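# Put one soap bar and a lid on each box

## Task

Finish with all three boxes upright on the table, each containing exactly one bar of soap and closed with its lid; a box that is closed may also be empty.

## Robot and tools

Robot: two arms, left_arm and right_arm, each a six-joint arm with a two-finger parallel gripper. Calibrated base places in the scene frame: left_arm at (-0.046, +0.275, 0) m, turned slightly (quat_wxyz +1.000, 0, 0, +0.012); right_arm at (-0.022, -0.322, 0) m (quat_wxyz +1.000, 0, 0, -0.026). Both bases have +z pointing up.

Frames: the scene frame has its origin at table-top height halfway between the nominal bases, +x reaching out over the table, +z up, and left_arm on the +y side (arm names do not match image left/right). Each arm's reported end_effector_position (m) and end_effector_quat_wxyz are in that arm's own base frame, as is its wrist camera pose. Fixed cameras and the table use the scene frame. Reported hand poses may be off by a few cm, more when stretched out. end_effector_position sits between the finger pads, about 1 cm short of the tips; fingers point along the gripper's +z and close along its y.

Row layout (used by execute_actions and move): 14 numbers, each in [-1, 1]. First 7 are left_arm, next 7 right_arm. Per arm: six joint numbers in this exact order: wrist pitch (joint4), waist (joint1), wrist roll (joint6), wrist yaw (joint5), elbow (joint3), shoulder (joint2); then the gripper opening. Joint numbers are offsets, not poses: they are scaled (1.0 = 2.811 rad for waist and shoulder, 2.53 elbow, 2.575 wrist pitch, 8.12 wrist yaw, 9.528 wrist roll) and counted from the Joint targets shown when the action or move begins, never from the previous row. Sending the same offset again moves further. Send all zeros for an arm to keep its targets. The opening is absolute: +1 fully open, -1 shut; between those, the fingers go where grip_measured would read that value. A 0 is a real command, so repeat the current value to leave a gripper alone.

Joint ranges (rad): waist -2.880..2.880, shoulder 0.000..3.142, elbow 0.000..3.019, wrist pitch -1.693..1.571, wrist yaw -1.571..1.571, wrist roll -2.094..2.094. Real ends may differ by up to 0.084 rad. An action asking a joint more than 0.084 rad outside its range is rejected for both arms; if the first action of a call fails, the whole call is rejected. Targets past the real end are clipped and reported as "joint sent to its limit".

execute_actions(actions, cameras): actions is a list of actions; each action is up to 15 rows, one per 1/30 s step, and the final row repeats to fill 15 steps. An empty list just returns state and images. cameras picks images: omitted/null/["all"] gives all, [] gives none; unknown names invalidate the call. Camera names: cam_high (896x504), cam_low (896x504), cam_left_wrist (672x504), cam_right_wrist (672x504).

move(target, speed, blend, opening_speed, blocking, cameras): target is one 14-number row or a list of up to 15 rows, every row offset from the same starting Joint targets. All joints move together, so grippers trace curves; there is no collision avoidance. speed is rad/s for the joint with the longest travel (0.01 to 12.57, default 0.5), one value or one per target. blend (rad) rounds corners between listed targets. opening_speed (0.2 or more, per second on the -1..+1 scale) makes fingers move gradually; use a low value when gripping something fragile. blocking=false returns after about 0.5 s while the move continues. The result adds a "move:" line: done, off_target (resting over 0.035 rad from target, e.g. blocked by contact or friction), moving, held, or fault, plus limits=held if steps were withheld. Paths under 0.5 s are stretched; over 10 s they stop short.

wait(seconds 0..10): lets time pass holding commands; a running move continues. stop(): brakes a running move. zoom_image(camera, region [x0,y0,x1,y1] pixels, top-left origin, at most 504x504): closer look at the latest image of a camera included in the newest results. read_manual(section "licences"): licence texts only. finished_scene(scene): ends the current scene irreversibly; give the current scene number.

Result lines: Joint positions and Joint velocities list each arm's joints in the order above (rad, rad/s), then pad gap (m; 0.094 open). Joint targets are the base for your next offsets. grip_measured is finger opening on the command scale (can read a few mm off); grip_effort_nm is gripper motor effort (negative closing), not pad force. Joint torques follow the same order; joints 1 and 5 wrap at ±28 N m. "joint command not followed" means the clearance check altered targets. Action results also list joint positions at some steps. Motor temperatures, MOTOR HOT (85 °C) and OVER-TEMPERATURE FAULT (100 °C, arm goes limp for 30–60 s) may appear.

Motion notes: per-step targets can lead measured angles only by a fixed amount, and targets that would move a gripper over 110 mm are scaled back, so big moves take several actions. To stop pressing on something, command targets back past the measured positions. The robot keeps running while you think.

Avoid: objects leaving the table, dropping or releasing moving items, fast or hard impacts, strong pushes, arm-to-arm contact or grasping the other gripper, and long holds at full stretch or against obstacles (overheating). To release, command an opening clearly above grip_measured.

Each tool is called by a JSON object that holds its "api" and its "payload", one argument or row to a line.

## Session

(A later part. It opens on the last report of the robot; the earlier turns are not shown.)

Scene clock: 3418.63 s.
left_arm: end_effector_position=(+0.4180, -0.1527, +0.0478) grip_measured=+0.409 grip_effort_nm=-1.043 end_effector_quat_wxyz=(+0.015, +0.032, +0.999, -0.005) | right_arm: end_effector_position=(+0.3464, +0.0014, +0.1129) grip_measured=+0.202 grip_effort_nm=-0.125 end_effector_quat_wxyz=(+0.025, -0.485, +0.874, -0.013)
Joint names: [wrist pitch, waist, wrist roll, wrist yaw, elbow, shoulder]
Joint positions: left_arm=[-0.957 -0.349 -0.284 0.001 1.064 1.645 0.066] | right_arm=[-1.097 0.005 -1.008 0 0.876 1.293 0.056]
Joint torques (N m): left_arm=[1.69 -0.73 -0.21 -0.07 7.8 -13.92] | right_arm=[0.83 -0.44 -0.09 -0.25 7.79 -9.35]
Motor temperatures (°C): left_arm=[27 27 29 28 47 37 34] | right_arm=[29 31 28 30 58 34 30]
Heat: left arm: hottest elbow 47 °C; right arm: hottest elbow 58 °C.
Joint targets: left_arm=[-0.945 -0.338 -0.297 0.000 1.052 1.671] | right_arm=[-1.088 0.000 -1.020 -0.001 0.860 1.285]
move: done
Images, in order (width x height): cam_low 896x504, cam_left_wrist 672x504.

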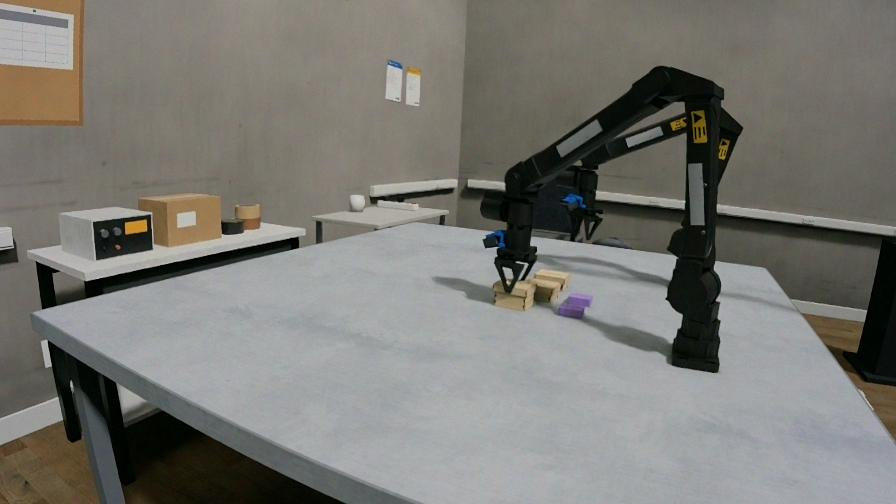

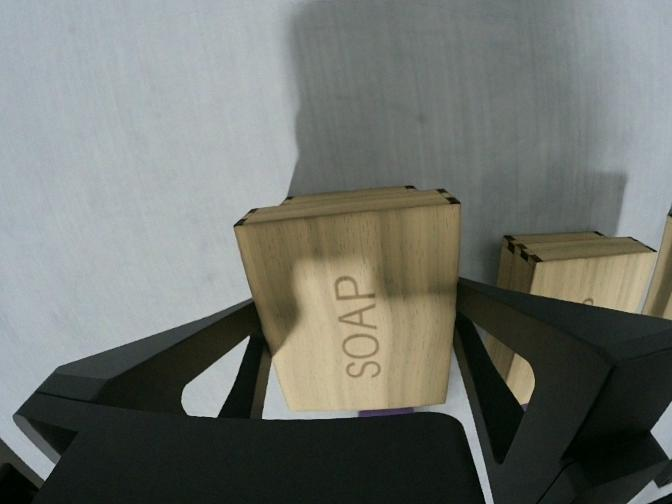

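{"api": "move", "payload": {
  "target": [0,0,0,0,0,0.002,0.25,0,0,0,0,0,0,0.2],
  "speed": 0.03,
  "cameras": []
}}

{"api": "move", "payload": {
  "target": [0,0,0,0,0,0.002,0.25,0,0,0,0,0,0,0.2],
  "speed": 0.03,
  "cameras": ["cam_low","cam_left_wrist"]
}}

{"api": "zoom_image", "payload": {
  "camera": "cam_low",
  "region": [485, 265, 540, 315]
}}

{"api": "zoom_image", "payload": {
  "camera": "cam_left_wrist",
  "region": [225, 150, 475, 250]
}}

Scene clock: 3431.90 s.
left_arm: end_effector_position=(+0.4179, -0.1526, +0.0474) grip_measured=+0.409 grip_effort_nm=-1.038 end_effector_quat_wxyz=(+0.015, +0.032, +0.999, -0.005) | right_arm: end_effector_position=(+0.3464, +0.0014, +0.1129) grip_measured=+0.202 grip_effort_nm=-0.129 end_effector_quat_wxyz=(+0.025, -0.485, +0.874, -0.013)
Joint names: [wrist pitch, waist, wrist roll, wrist yaw, elbow, shoulder]
Joint positions: left_arm=[-0.957 -0.349 -0.284 0.001 1.064 1.646 0.066] | right_arm=[-1.097 0.005 -1.008 0 0.876 1.293 0.056]
Joint torques (N m): left_arm=[1.68 -0.67 -0.21 -0.08 7.77 -13.51] | right_arm=[0.83 -0.38 -0.09 -0.25 7.82 -9.35]
Motor temperatures (°C): left_arm=[27 27 29 28 46 37 34] | right_arm=[29 31 28 30 57 34 30]
Heat: left arm: hottest elbow 46 °C; right arm: hottest elbow 57 °C.
Joint targets: left_arm=[-0.945 -0.338 -0.297 0.000 1.052 1.677] | right_arm=[-1.088 0.000 -1.020 -0.001 0.860 1.285]
move: done
No camera images: "cameras" was empty.

Scene clock: 3432.60 s.
left_arm: end_effector_position=(+0.4179, -0.1526, +0.0472) grip_measured=+0.409 grip_effort_nm=-1.048 end_effector_quat_wxyz=(+0.015, +0.032, +0.999, -0.005) | right_arm: end_effector_position=(+0.3464, +0.0014, +0.1129) grip_measured=+0.202 grip_effort_nm=-0.129 end_effector_quat_wxyz=(+0.025, -0.485, +0.874, -0.013)
Joint names: [wrist pitch, waist, wrist roll, wrist yaw, elbow, shoulder]
Joint positions: left_arm=[-0.957 -0.349 -0.284 0.001 1.064 1.647 0.066] | right_arm=[-1.097 0.005 -1.008 0 0.876 1.293 0.056]
Joint torques (N m): left_arm=[1.69 -0.73 -0.21 -0.07 7.79 -13.16] | right_arm=[0.84 -0.38 -0.09 -0.25 7.8 -9.29]
Motor temperatures (°C): left_arm=[27 27 29 28 46 37 34] | right_arm=[29 31 28 30 57 34 30]
Heat: left arm: hottest elbow 46 °C; right arm: hottest elbow 57 °C.
Joint targets: left_arm=[-0.945 -0.338 -0.297 0.000 1.052 1.682] | right_arm=[-1.088 0.000 -1.020 -0.001 0.860 1.285]
move: off_target (left_arm); left_arm: the shoulder is farthest, 0.036 rad from its target
Images, in order (width x height): cam_low 896x504, cam_left_wrist 672x504.

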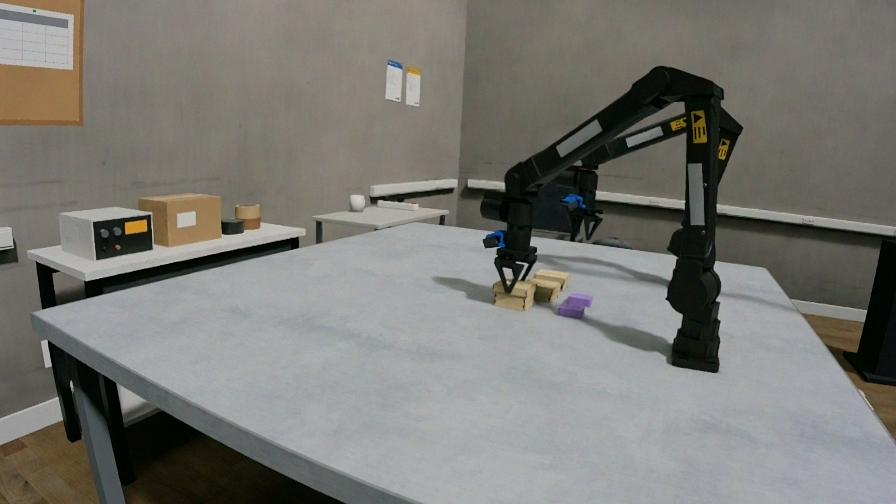

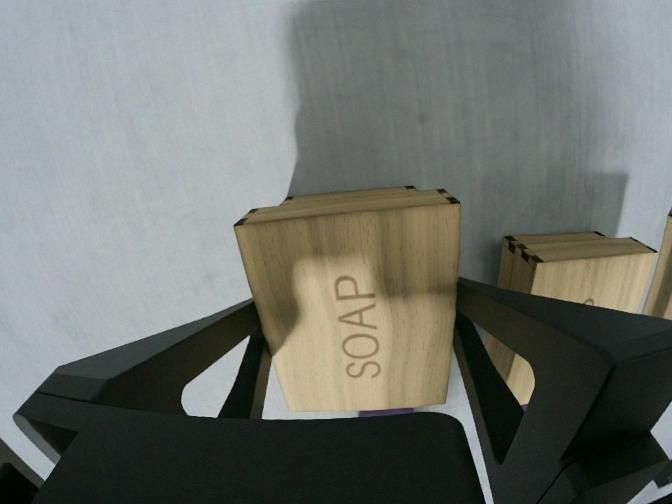

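Scaled by 9.164 from the camera's 896x504 image, which has a finer 1280x720 frame.

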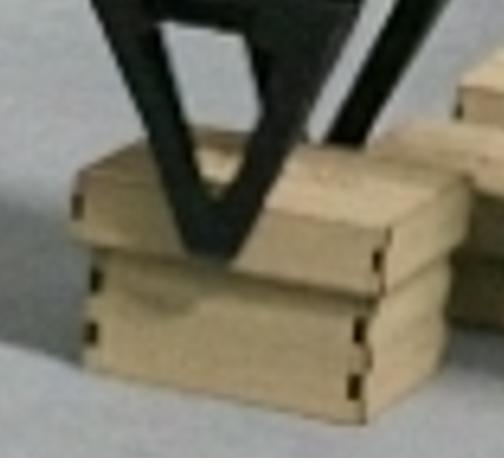

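Scaled by 2.016 from the camera's 672x504 image, which has a finer 960x720 frame.

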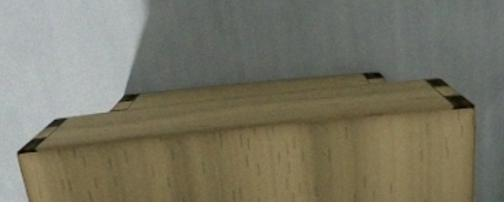

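{"api": "move", "payload": {
  "target": [0,0,0,0,0,0,0.75,0,0,0,0,0,0,0.2],
  "opening_speed": 0.25,
  "cameras": ["cam_low","cam_left_wrist"]
}}

{"api": "zoom_image", "payload": {
  "camera": "cam_low",
  "region": [485, 265, 540, 315]
}}

{"api": "zoom_image", "payload": {
  "camera": "cam_left_wrist",
  "region": [225, 150, 475, 250]
}}

Scene clock: 3445.67 s.
left_arm: end_effector_position=(+0.4172, -0.1524, +0.0430) grip_measured=+0.747 grip_effort_nm=0.115 end_effector_quat_wxyz=(+0.010, +0.032, +0.999, -0.004) | right_arm: end_effector_position=(+0.3464, +0.0014, +0.1129) grip_measured=+0.202 grip_effort_nm=-0.129 end_effector_quat_wxyz=(+0.025, -0.485, +0.874, -0.013)
Joint names: [wrist pitch, waist, wrist roll, wrist yaw, elbow, shoulder]
Joint positions: left_arm=[-0.957 -0.349 -0.285 0.001 1.064 1.656 0.082] | right_arm=[-1.097 0.005 -1.009 0 0.876 1.293 0.056]
Joint torques (N m): left_arm=[1.63 -0.73 -0.21 -0.08 7.71 -14.1] | right_arm=[0.84 -0.38 -0.09 -0.25 7.8 -9.35]
Motor temperatures (°C): left_arm=[27 27 29 28 46 38 34] | right_arm=[29 31 28 30 57 34 30]
Heat: left arm: hottest elbow 46 °C; right arm: hottest elbow 57 °C.
Joint targets: left_arm=[-0.945 -0.338 -0.298 0.000 1.052 1.682] | right_arm=[-1.088 0.000 -1.020 -0.001 0.860 1.285]
move: done
Images, in order (width x height): cam_low 896x504, cam_left_wrist 672x504.

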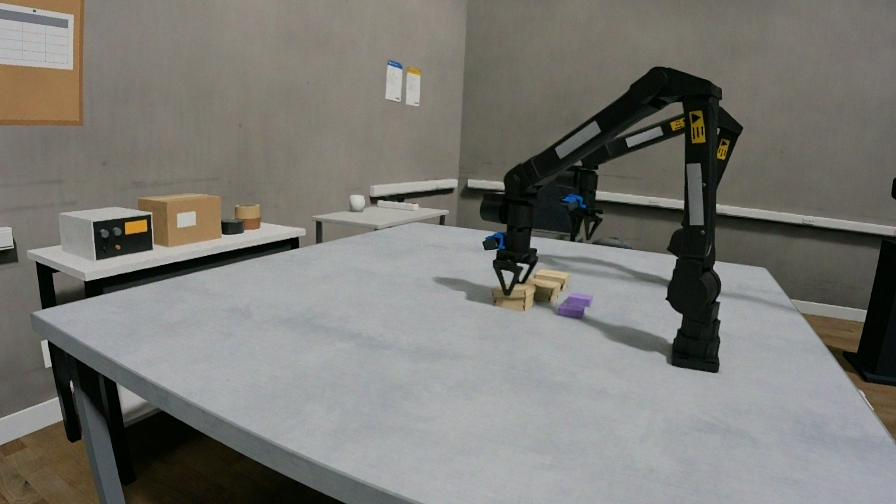

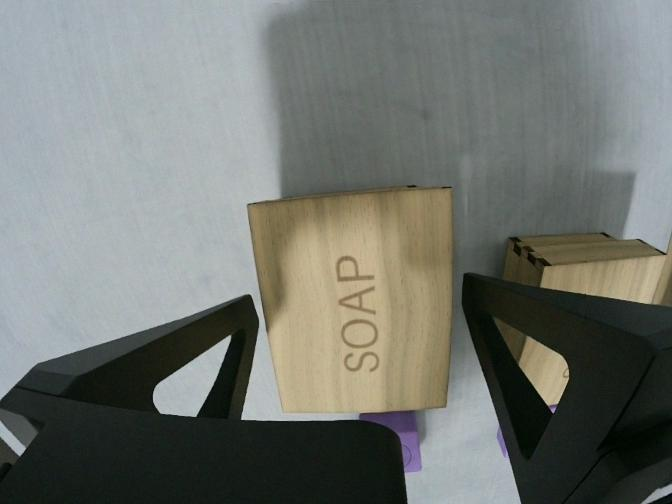

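Scaled by 9.164 from the camera's 896x504 image, which has a finer 1280x720 frame.

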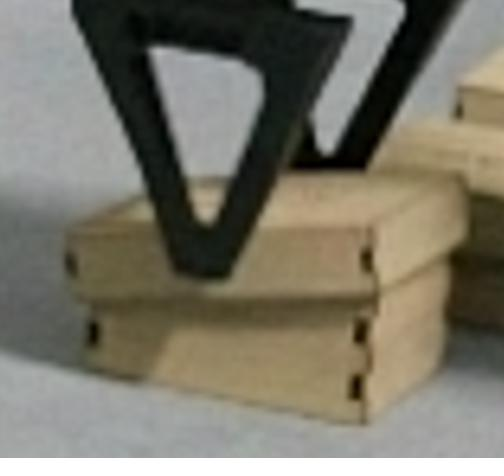

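Scaled by 2.016 from the camera's 672x504 image, which has a finer 960x720 frame.

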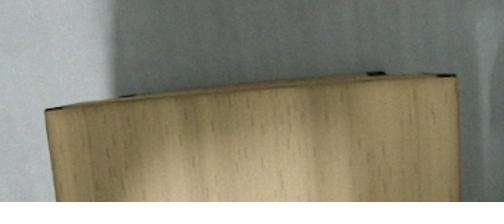

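{"api": "move", "payload": {
  "target": [0,0,0,0,0,0,0.3,0,0,0,0,0,0,0.2],
  "opening_speed": 0.25,
  "cameras": ["cam_low"]
}}

{"api": "zoom_image", "payload": {
  "camera": "cam_low",
  "region": [485, 265, 540, 315]
}}

{"api": "move", "payload": {
  "target": [-0.0112,0,0,0,0,0,0.3,0,0,0,0,0,0,0.2],
  "speed": 0.03,
  "cameras": ["cam_low"]
}}

{"api": "zoom_image", "payload": {
  "camera": "cam_low",
  "region": [485, 265, 540, 315]
}}

Scene clock: 3474.67 s.
left_arm: end_effector_position=(+0.4172, -0.1524, +0.0430) grip_measured=+0.402 grip_effort_nm=-1.038 end_effector_quat_wxyz=(+0.010, +0.032, +0.999, -0.004) | right_arm: end_effector_position=(+0.3464, +0.0014, +0.1129) grip_measured=+0.202 grip_effort_nm=-0.120 end_effector_quat_wxyz=(+0.025, -0.485, +0.874, -0.013)
Joint names: [wrist pitch, waist, wrist roll, wrist yaw, elbow, shoulder]
Joint positions: left_arm=[-0.957 -0.349 -0.285 0.001 1.064 1.656 0.066] | right_arm=[-1.097 0.005 -1.009 0 0.876 1.293 0.056]
Joint torques (N m): left_arm=[1.65 -0.79 -0.21 -0.08 7.71 -14.1] | right_arm=[0.83 -0.5 -0.09 -0.25 7.8 -9.35]
Motor temperatures (°C): left_arm=[27 27 29 28 45 38 32] | right_arm=[29 31 28 30 57 34 30]
Heat: left arm: hottest elbow 45 °C; right arm: hottest elbow 57 °C.
Joint targets: left_arm=[-0.945 -0.338 -0.298 0.000 1.052 1.682] | right_arm=[-1.088 0.000 -1.020 -0.001 0.860 1.285]
move: done
Images, in order (width x height): cam_low 896x504.

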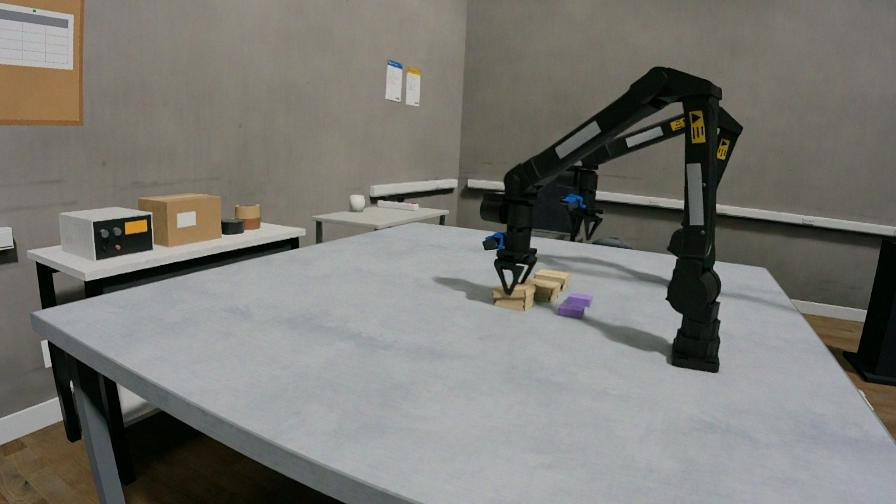

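Scaled by 9.164 from the camera's 896x504 image, which has a finer 1280x720 frame.

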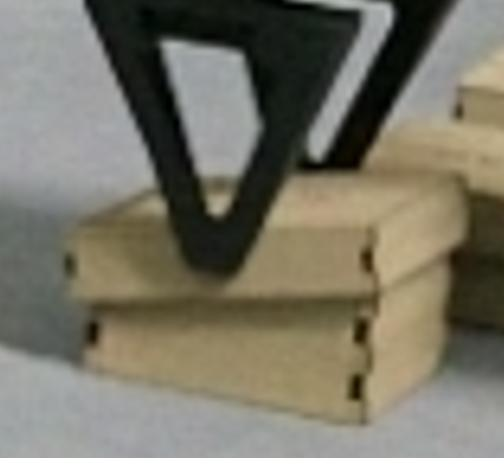

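Scene clock: 3475.90 s.
left_arm: end_effector_position=(+0.4167, -0.1522, +0.0430) grip_measured=+0.401 grip_effort_nm=-1.043 end_effector_quat_wxyz=(+0.009, +0.032, +0.999, -0.003) | right_arm: end_effector_position=(+0.3464, +0.0014, +0.1129) grip_measured=+0.202 grip_effort_nm=-0.129 end_effector_quat_wxyz=(+0.025, -0.485, +0.874, -0.013)
Joint names: [wrist pitch, waist, wrist roll, wrist yaw, elbow, shoulder]
Joint positions: left_arm=[-0.959 -0.349 -0.285 0.001 1.064 1.656 0.066] | right_arm=[-1.097 0.005 -1.009 0 0.876 1.293 0.056]
Joint torques (N m): left_arm=[0.61 -0.73 -0.21 -0.08 7.69 -14.04] | right_arm=[0.83 -0.44 -0.09 -0.25 7.8 -9.35]
Motor temperatures (°C): left_arm=[27 27 29 28 45 38 32] | right_arm=[29 31 28 30 57 34 30]
Heat: left arm: hottest elbow 45 °C; right arm: hottest elbow 57 °C.
Joint targets: left_arm=[-0.973 -0.338 -0.298 0.000 1.052 1.682] | right_arm=[-1.088 0.000 -1.020 -0.001 0.860 1.285]
move: done
Images, in order (width x height): cam_low 896x504.

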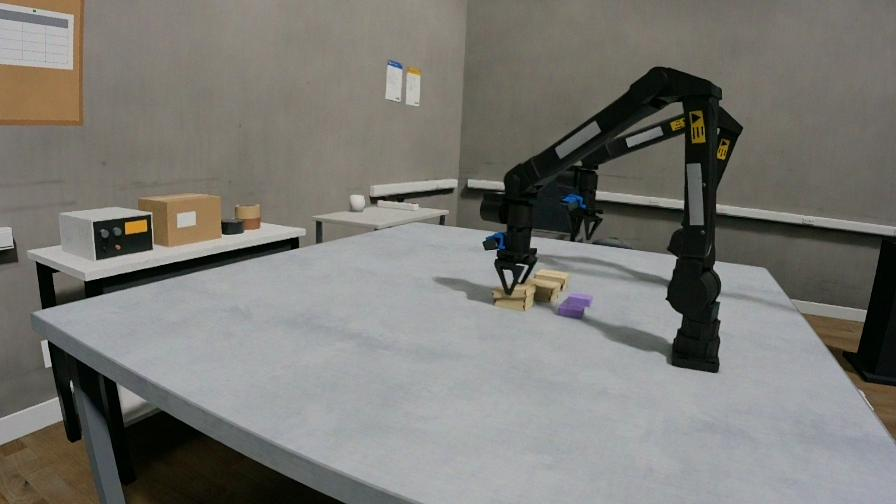

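Scaled by 9.164 from the camera's 896x504 image, which has a finer 1280x720 frame.

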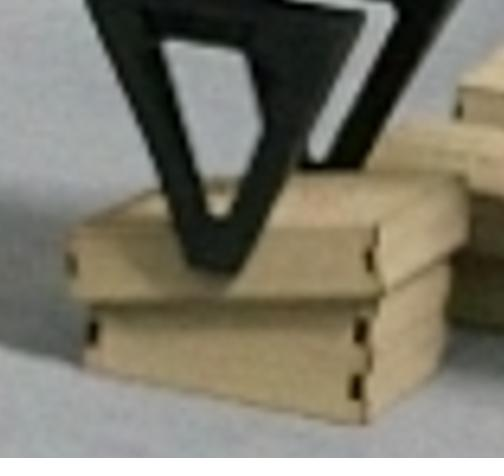

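{"api": "move", "payload": {
  "target": [-0.0024,0,0,0,0,0,0.3,0,0,0,0,0,0,0.2],
  "speed": 0.03,
  "cameras": ["cam_low"]
}}

{"api": "zoom_image", "payload": {
  "camera": "cam_low",
  "region": [485, 265, 540, 315]
}}

Scene clock: 3483.37 s.
left_arm: end_effector_position=(+0.4153, -0.1517, +0.0430) grip_measured=+0.401 grip_effort_nm=-1.038 end_effector_quat_wxyz=(+0.006, +0.032, +0.999, -0.002) | right_arm: end_effector_position=(+0.3464, +0.0014, +0.1129) grip_measured=+0.202 grip_effort_nm=-0.129 end_effector_quat_wxyz=(+0.025, -0.485, +0.874, -0.013)
Joint names: [wrist pitch, waist, wrist roll, wrist yaw, elbow, shoulder]
Joint positions: left_arm=[-0.965 -0.349 -0.285 0.001 1.064 1.656 0.066] | right_arm=[-1.097 0.005 -1.009 0 0.876 1.293 0.056]
Joint torques (N m): left_arm=[0.57 -0.73 -0.21 -0.08 7.69 -14.04] | right_arm=[0.83 -0.38 -0.09 -0.25 7.79 -9.41]
Motor temperatures (°C): left_arm=[27 27 29 28 45 38 33] | right_arm=[29 31 28 30 57 34 30]
Heat: left arm: hottest elbow 45 °C; right arm: hottest elbow 57 °C.
Joint targets: left_arm=[-0.980 -0.338 -0.297 0.000 1.052 1.682] | right_arm=[-1.088 0.000 -1.020 -0.001 0.860 1.285]
move: done
Images, in order (width x height): cam_low 896x504.

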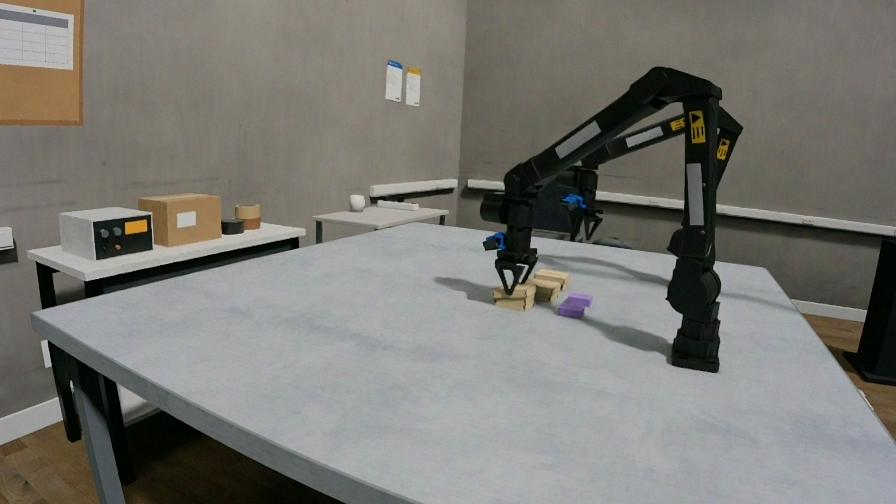

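Scaled by 9.164 from the camera's 896x504 image, which has a finer 1280x720 frame.

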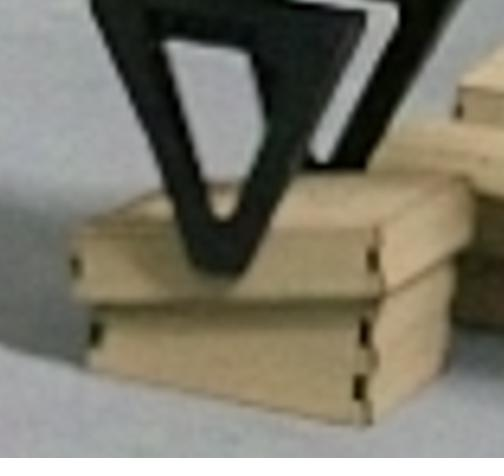

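{"api": "move", "payload": {
  "target": [0,0,0,0,0,0,0.75,0,0,0,0,0,0,0.2],
  "opening_speed": 0.25,
  "cameras": ["cam_low","cam_left_wrist"]
}}

{"api": "zoom_image", "payload": {
  "camera": "cam_low",
  "region": [485, 265, 540, 315]
}}

{"api": "zoom_image", "payload": {
  "camera": "cam_left_wrist",
  "region": [225, 150, 475, 250]
}}

Scene clock: 3492.17 s.
left_arm: end_effector_position=(+0.4145, -0.1514, +0.0430) grip_measured=+0.747 grip_effort_nm=0.120 end_effector_quat_wxyz=(+0.005, +0.032, +0.999, -0.002) | right_arm: end_effector_position=(+0.3464, +0.0014, +0.1129) grip_measured=+0.202 grip_effort_nm=-0.125 end_effector_quat_wxyz=(+0.025, -0.485, +0.874, -0.013)
Joint names: [wrist pitch, waist, wrist roll, wrist yaw, elbow, shoulder]
Joint positions: left_arm=[-0.968 -0.349 -0.285 0.001 1.064 1.656 0.082] | right_arm=[-1.097 0.005 -1.009 0 0.876 1.293 0.056]
Joint torques (N m): left_arm=[0.65 -0.73 -0.21 -0.08 7.69 -14.04] | right_arm=[0.83 -0.44 -0.09 -0.25 7.8 -9.35]
Motor temperatures (°C): left_arm=[27 27 29 28 45 38 33] | right_arm=[29 31 28 30 57 34 30]
Heat: left arm: hottest elbow 45 °C; right arm: hottest elbow 57 °C.
Joint targets: left_arm=[-0.980 -0.338 -0.297 0.000 1.052 1.682] | right_arm=[-1.088 0.000 -1.020 -0.001 0.860 1.285]
move: done
Images, in order (width x height): cam_low 896x504, cam_left_wrist 672x504.

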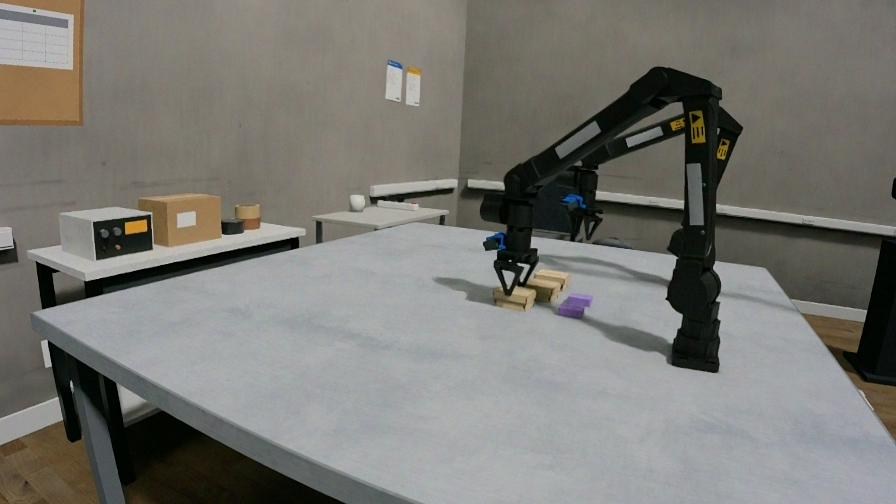

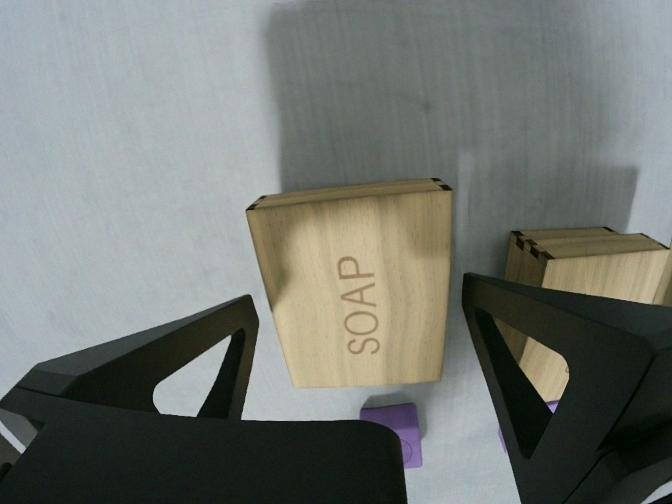

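Scaled by 9.164 from the camera's 896x504 image, which has a finer 1280x720 frame.

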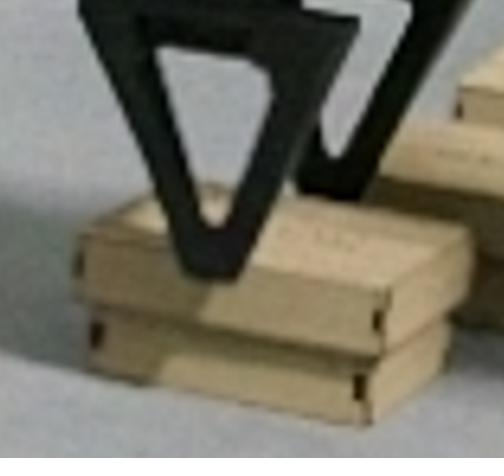

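Scaled by 2.016 from the camera's 672x504 image, which has a finer 960x720 frame.

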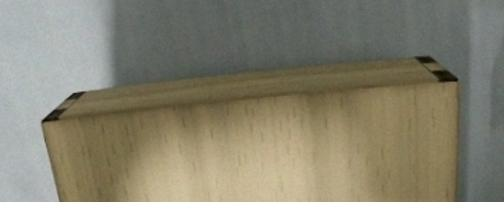

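{"api": "move", "payload": {
  "target": [
    [0,0,0,0,0,-0.016,0.75,0,0,0,0,0,0,0.2],
    [0,0,0,0,0,-0.08,0.75,0,0,0,0,0,0,0.2]
  ],
  "speed": 0.3
}}

{"api": "zoom_image", "payload": {
  "camera": "cam_low",
  "region": [485, 265, 585, 325]
}}

{"api": "zoom_image", "payload": {
  "camera": "cam_high",
  "region": [330, 150, 580, 320]
}}

Scene clock: 3502.17 s.
left_arm: end_effector_position=(+0.4230, -0.1545, +0.1236) grip_measured=+0.748 grip_effort_nm=0.120 end_effector_quat_wxyz=(+0.095, +0.032, +0.995, -0.031) | right_arm: end_effector_position=(+0.3464, +0.0014, +0.1129) grip_measured=+0.202 grip_effort_nm=-0.129 end_effector_quat_wxyz=(+0.025, -0.485, +0.874, -0.013)
Joint names: [wrist pitch, waist, wrist roll, wrist yaw, elbow, shoulder]
Joint positions: left_arm=[-0.968 -0.349 -0.285 0.001 1.064 1.467 0.082] | right_arm=[-1.097 0.005 -1.009 0 0.876 1.293 0.056]
Joint torques (N m): left_arm=[0.99 -0.73 -0.2 -0.07 9.03 -15.33] | right_arm=[0.83 -0.44 -0.09 -0.25 7.79 -9.35]
Motor temperatures (°C): left_arm=[27 27 29 28 45 38 32] | right_arm=[29 31 28 30 57 34 30]
Heat: left arm: hottest elbow 45 °C; right arm: hottest elbow 57 °C.
Joint targets: left_arm=[-0.980 -0.338 -0.297 0.000 1.052 1.457] | right_arm=[-1.088 0.000 -1.020 -0.001 0.860 1.285]
move: done

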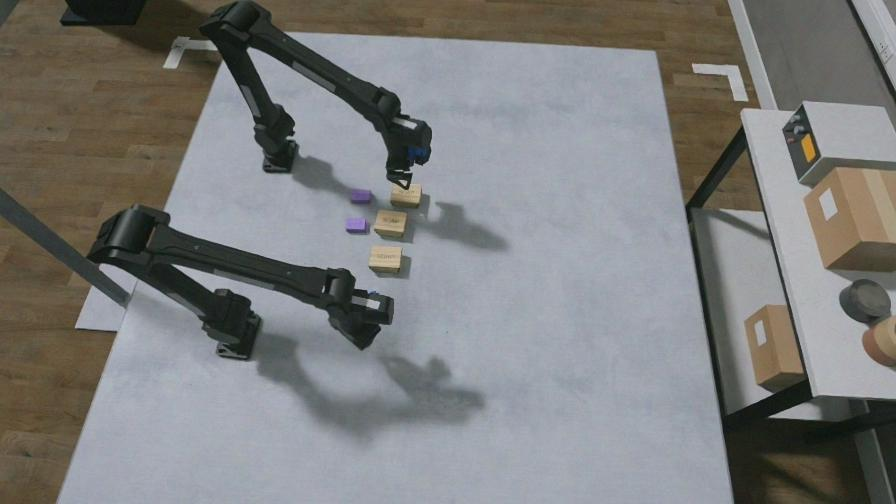

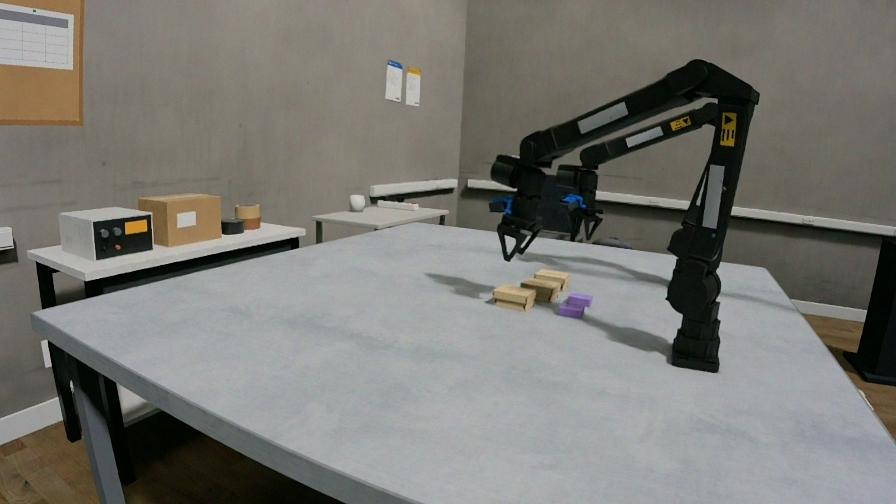

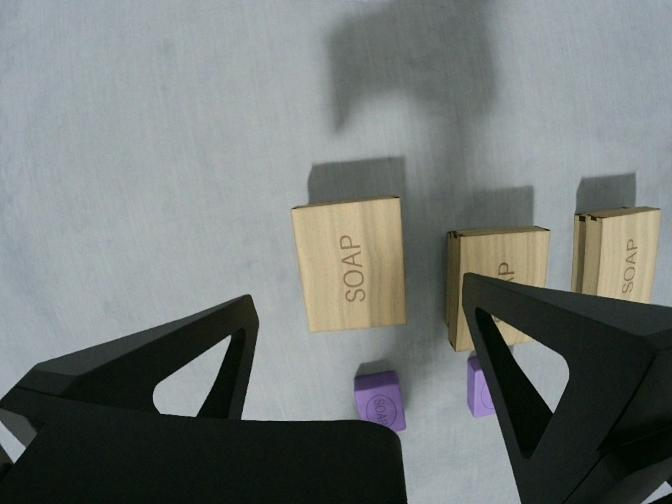

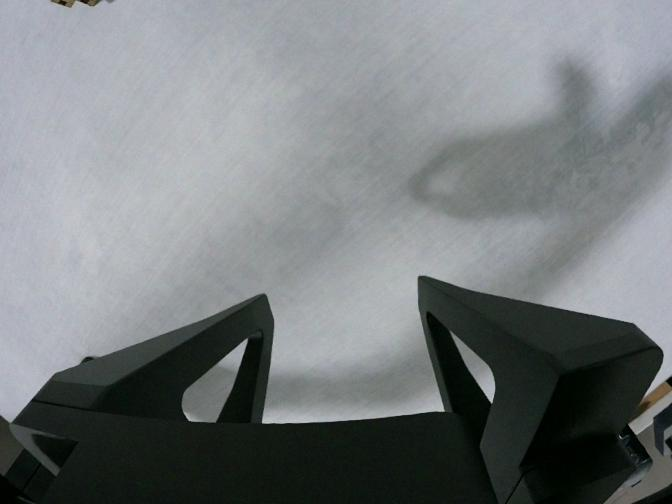

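Scaled by 5.040 from the camera's 896x504 image, which has a finer 1280x720 frame.

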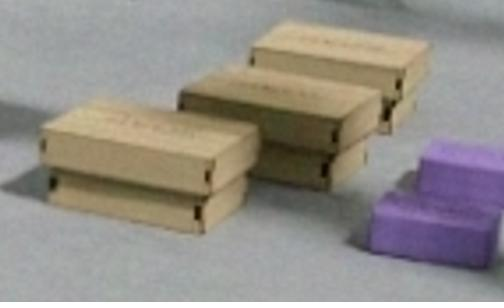

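Scaled by 2.016 from the camera's 896x504 image, which has a finer 1280x720 frame.

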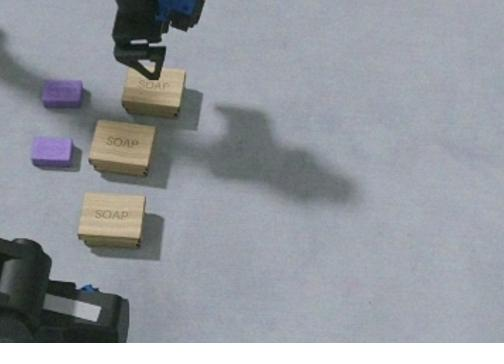

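{"api": "finished_scene", "payload": {
  "scene": 1
}}

The scene is finished: the task was done.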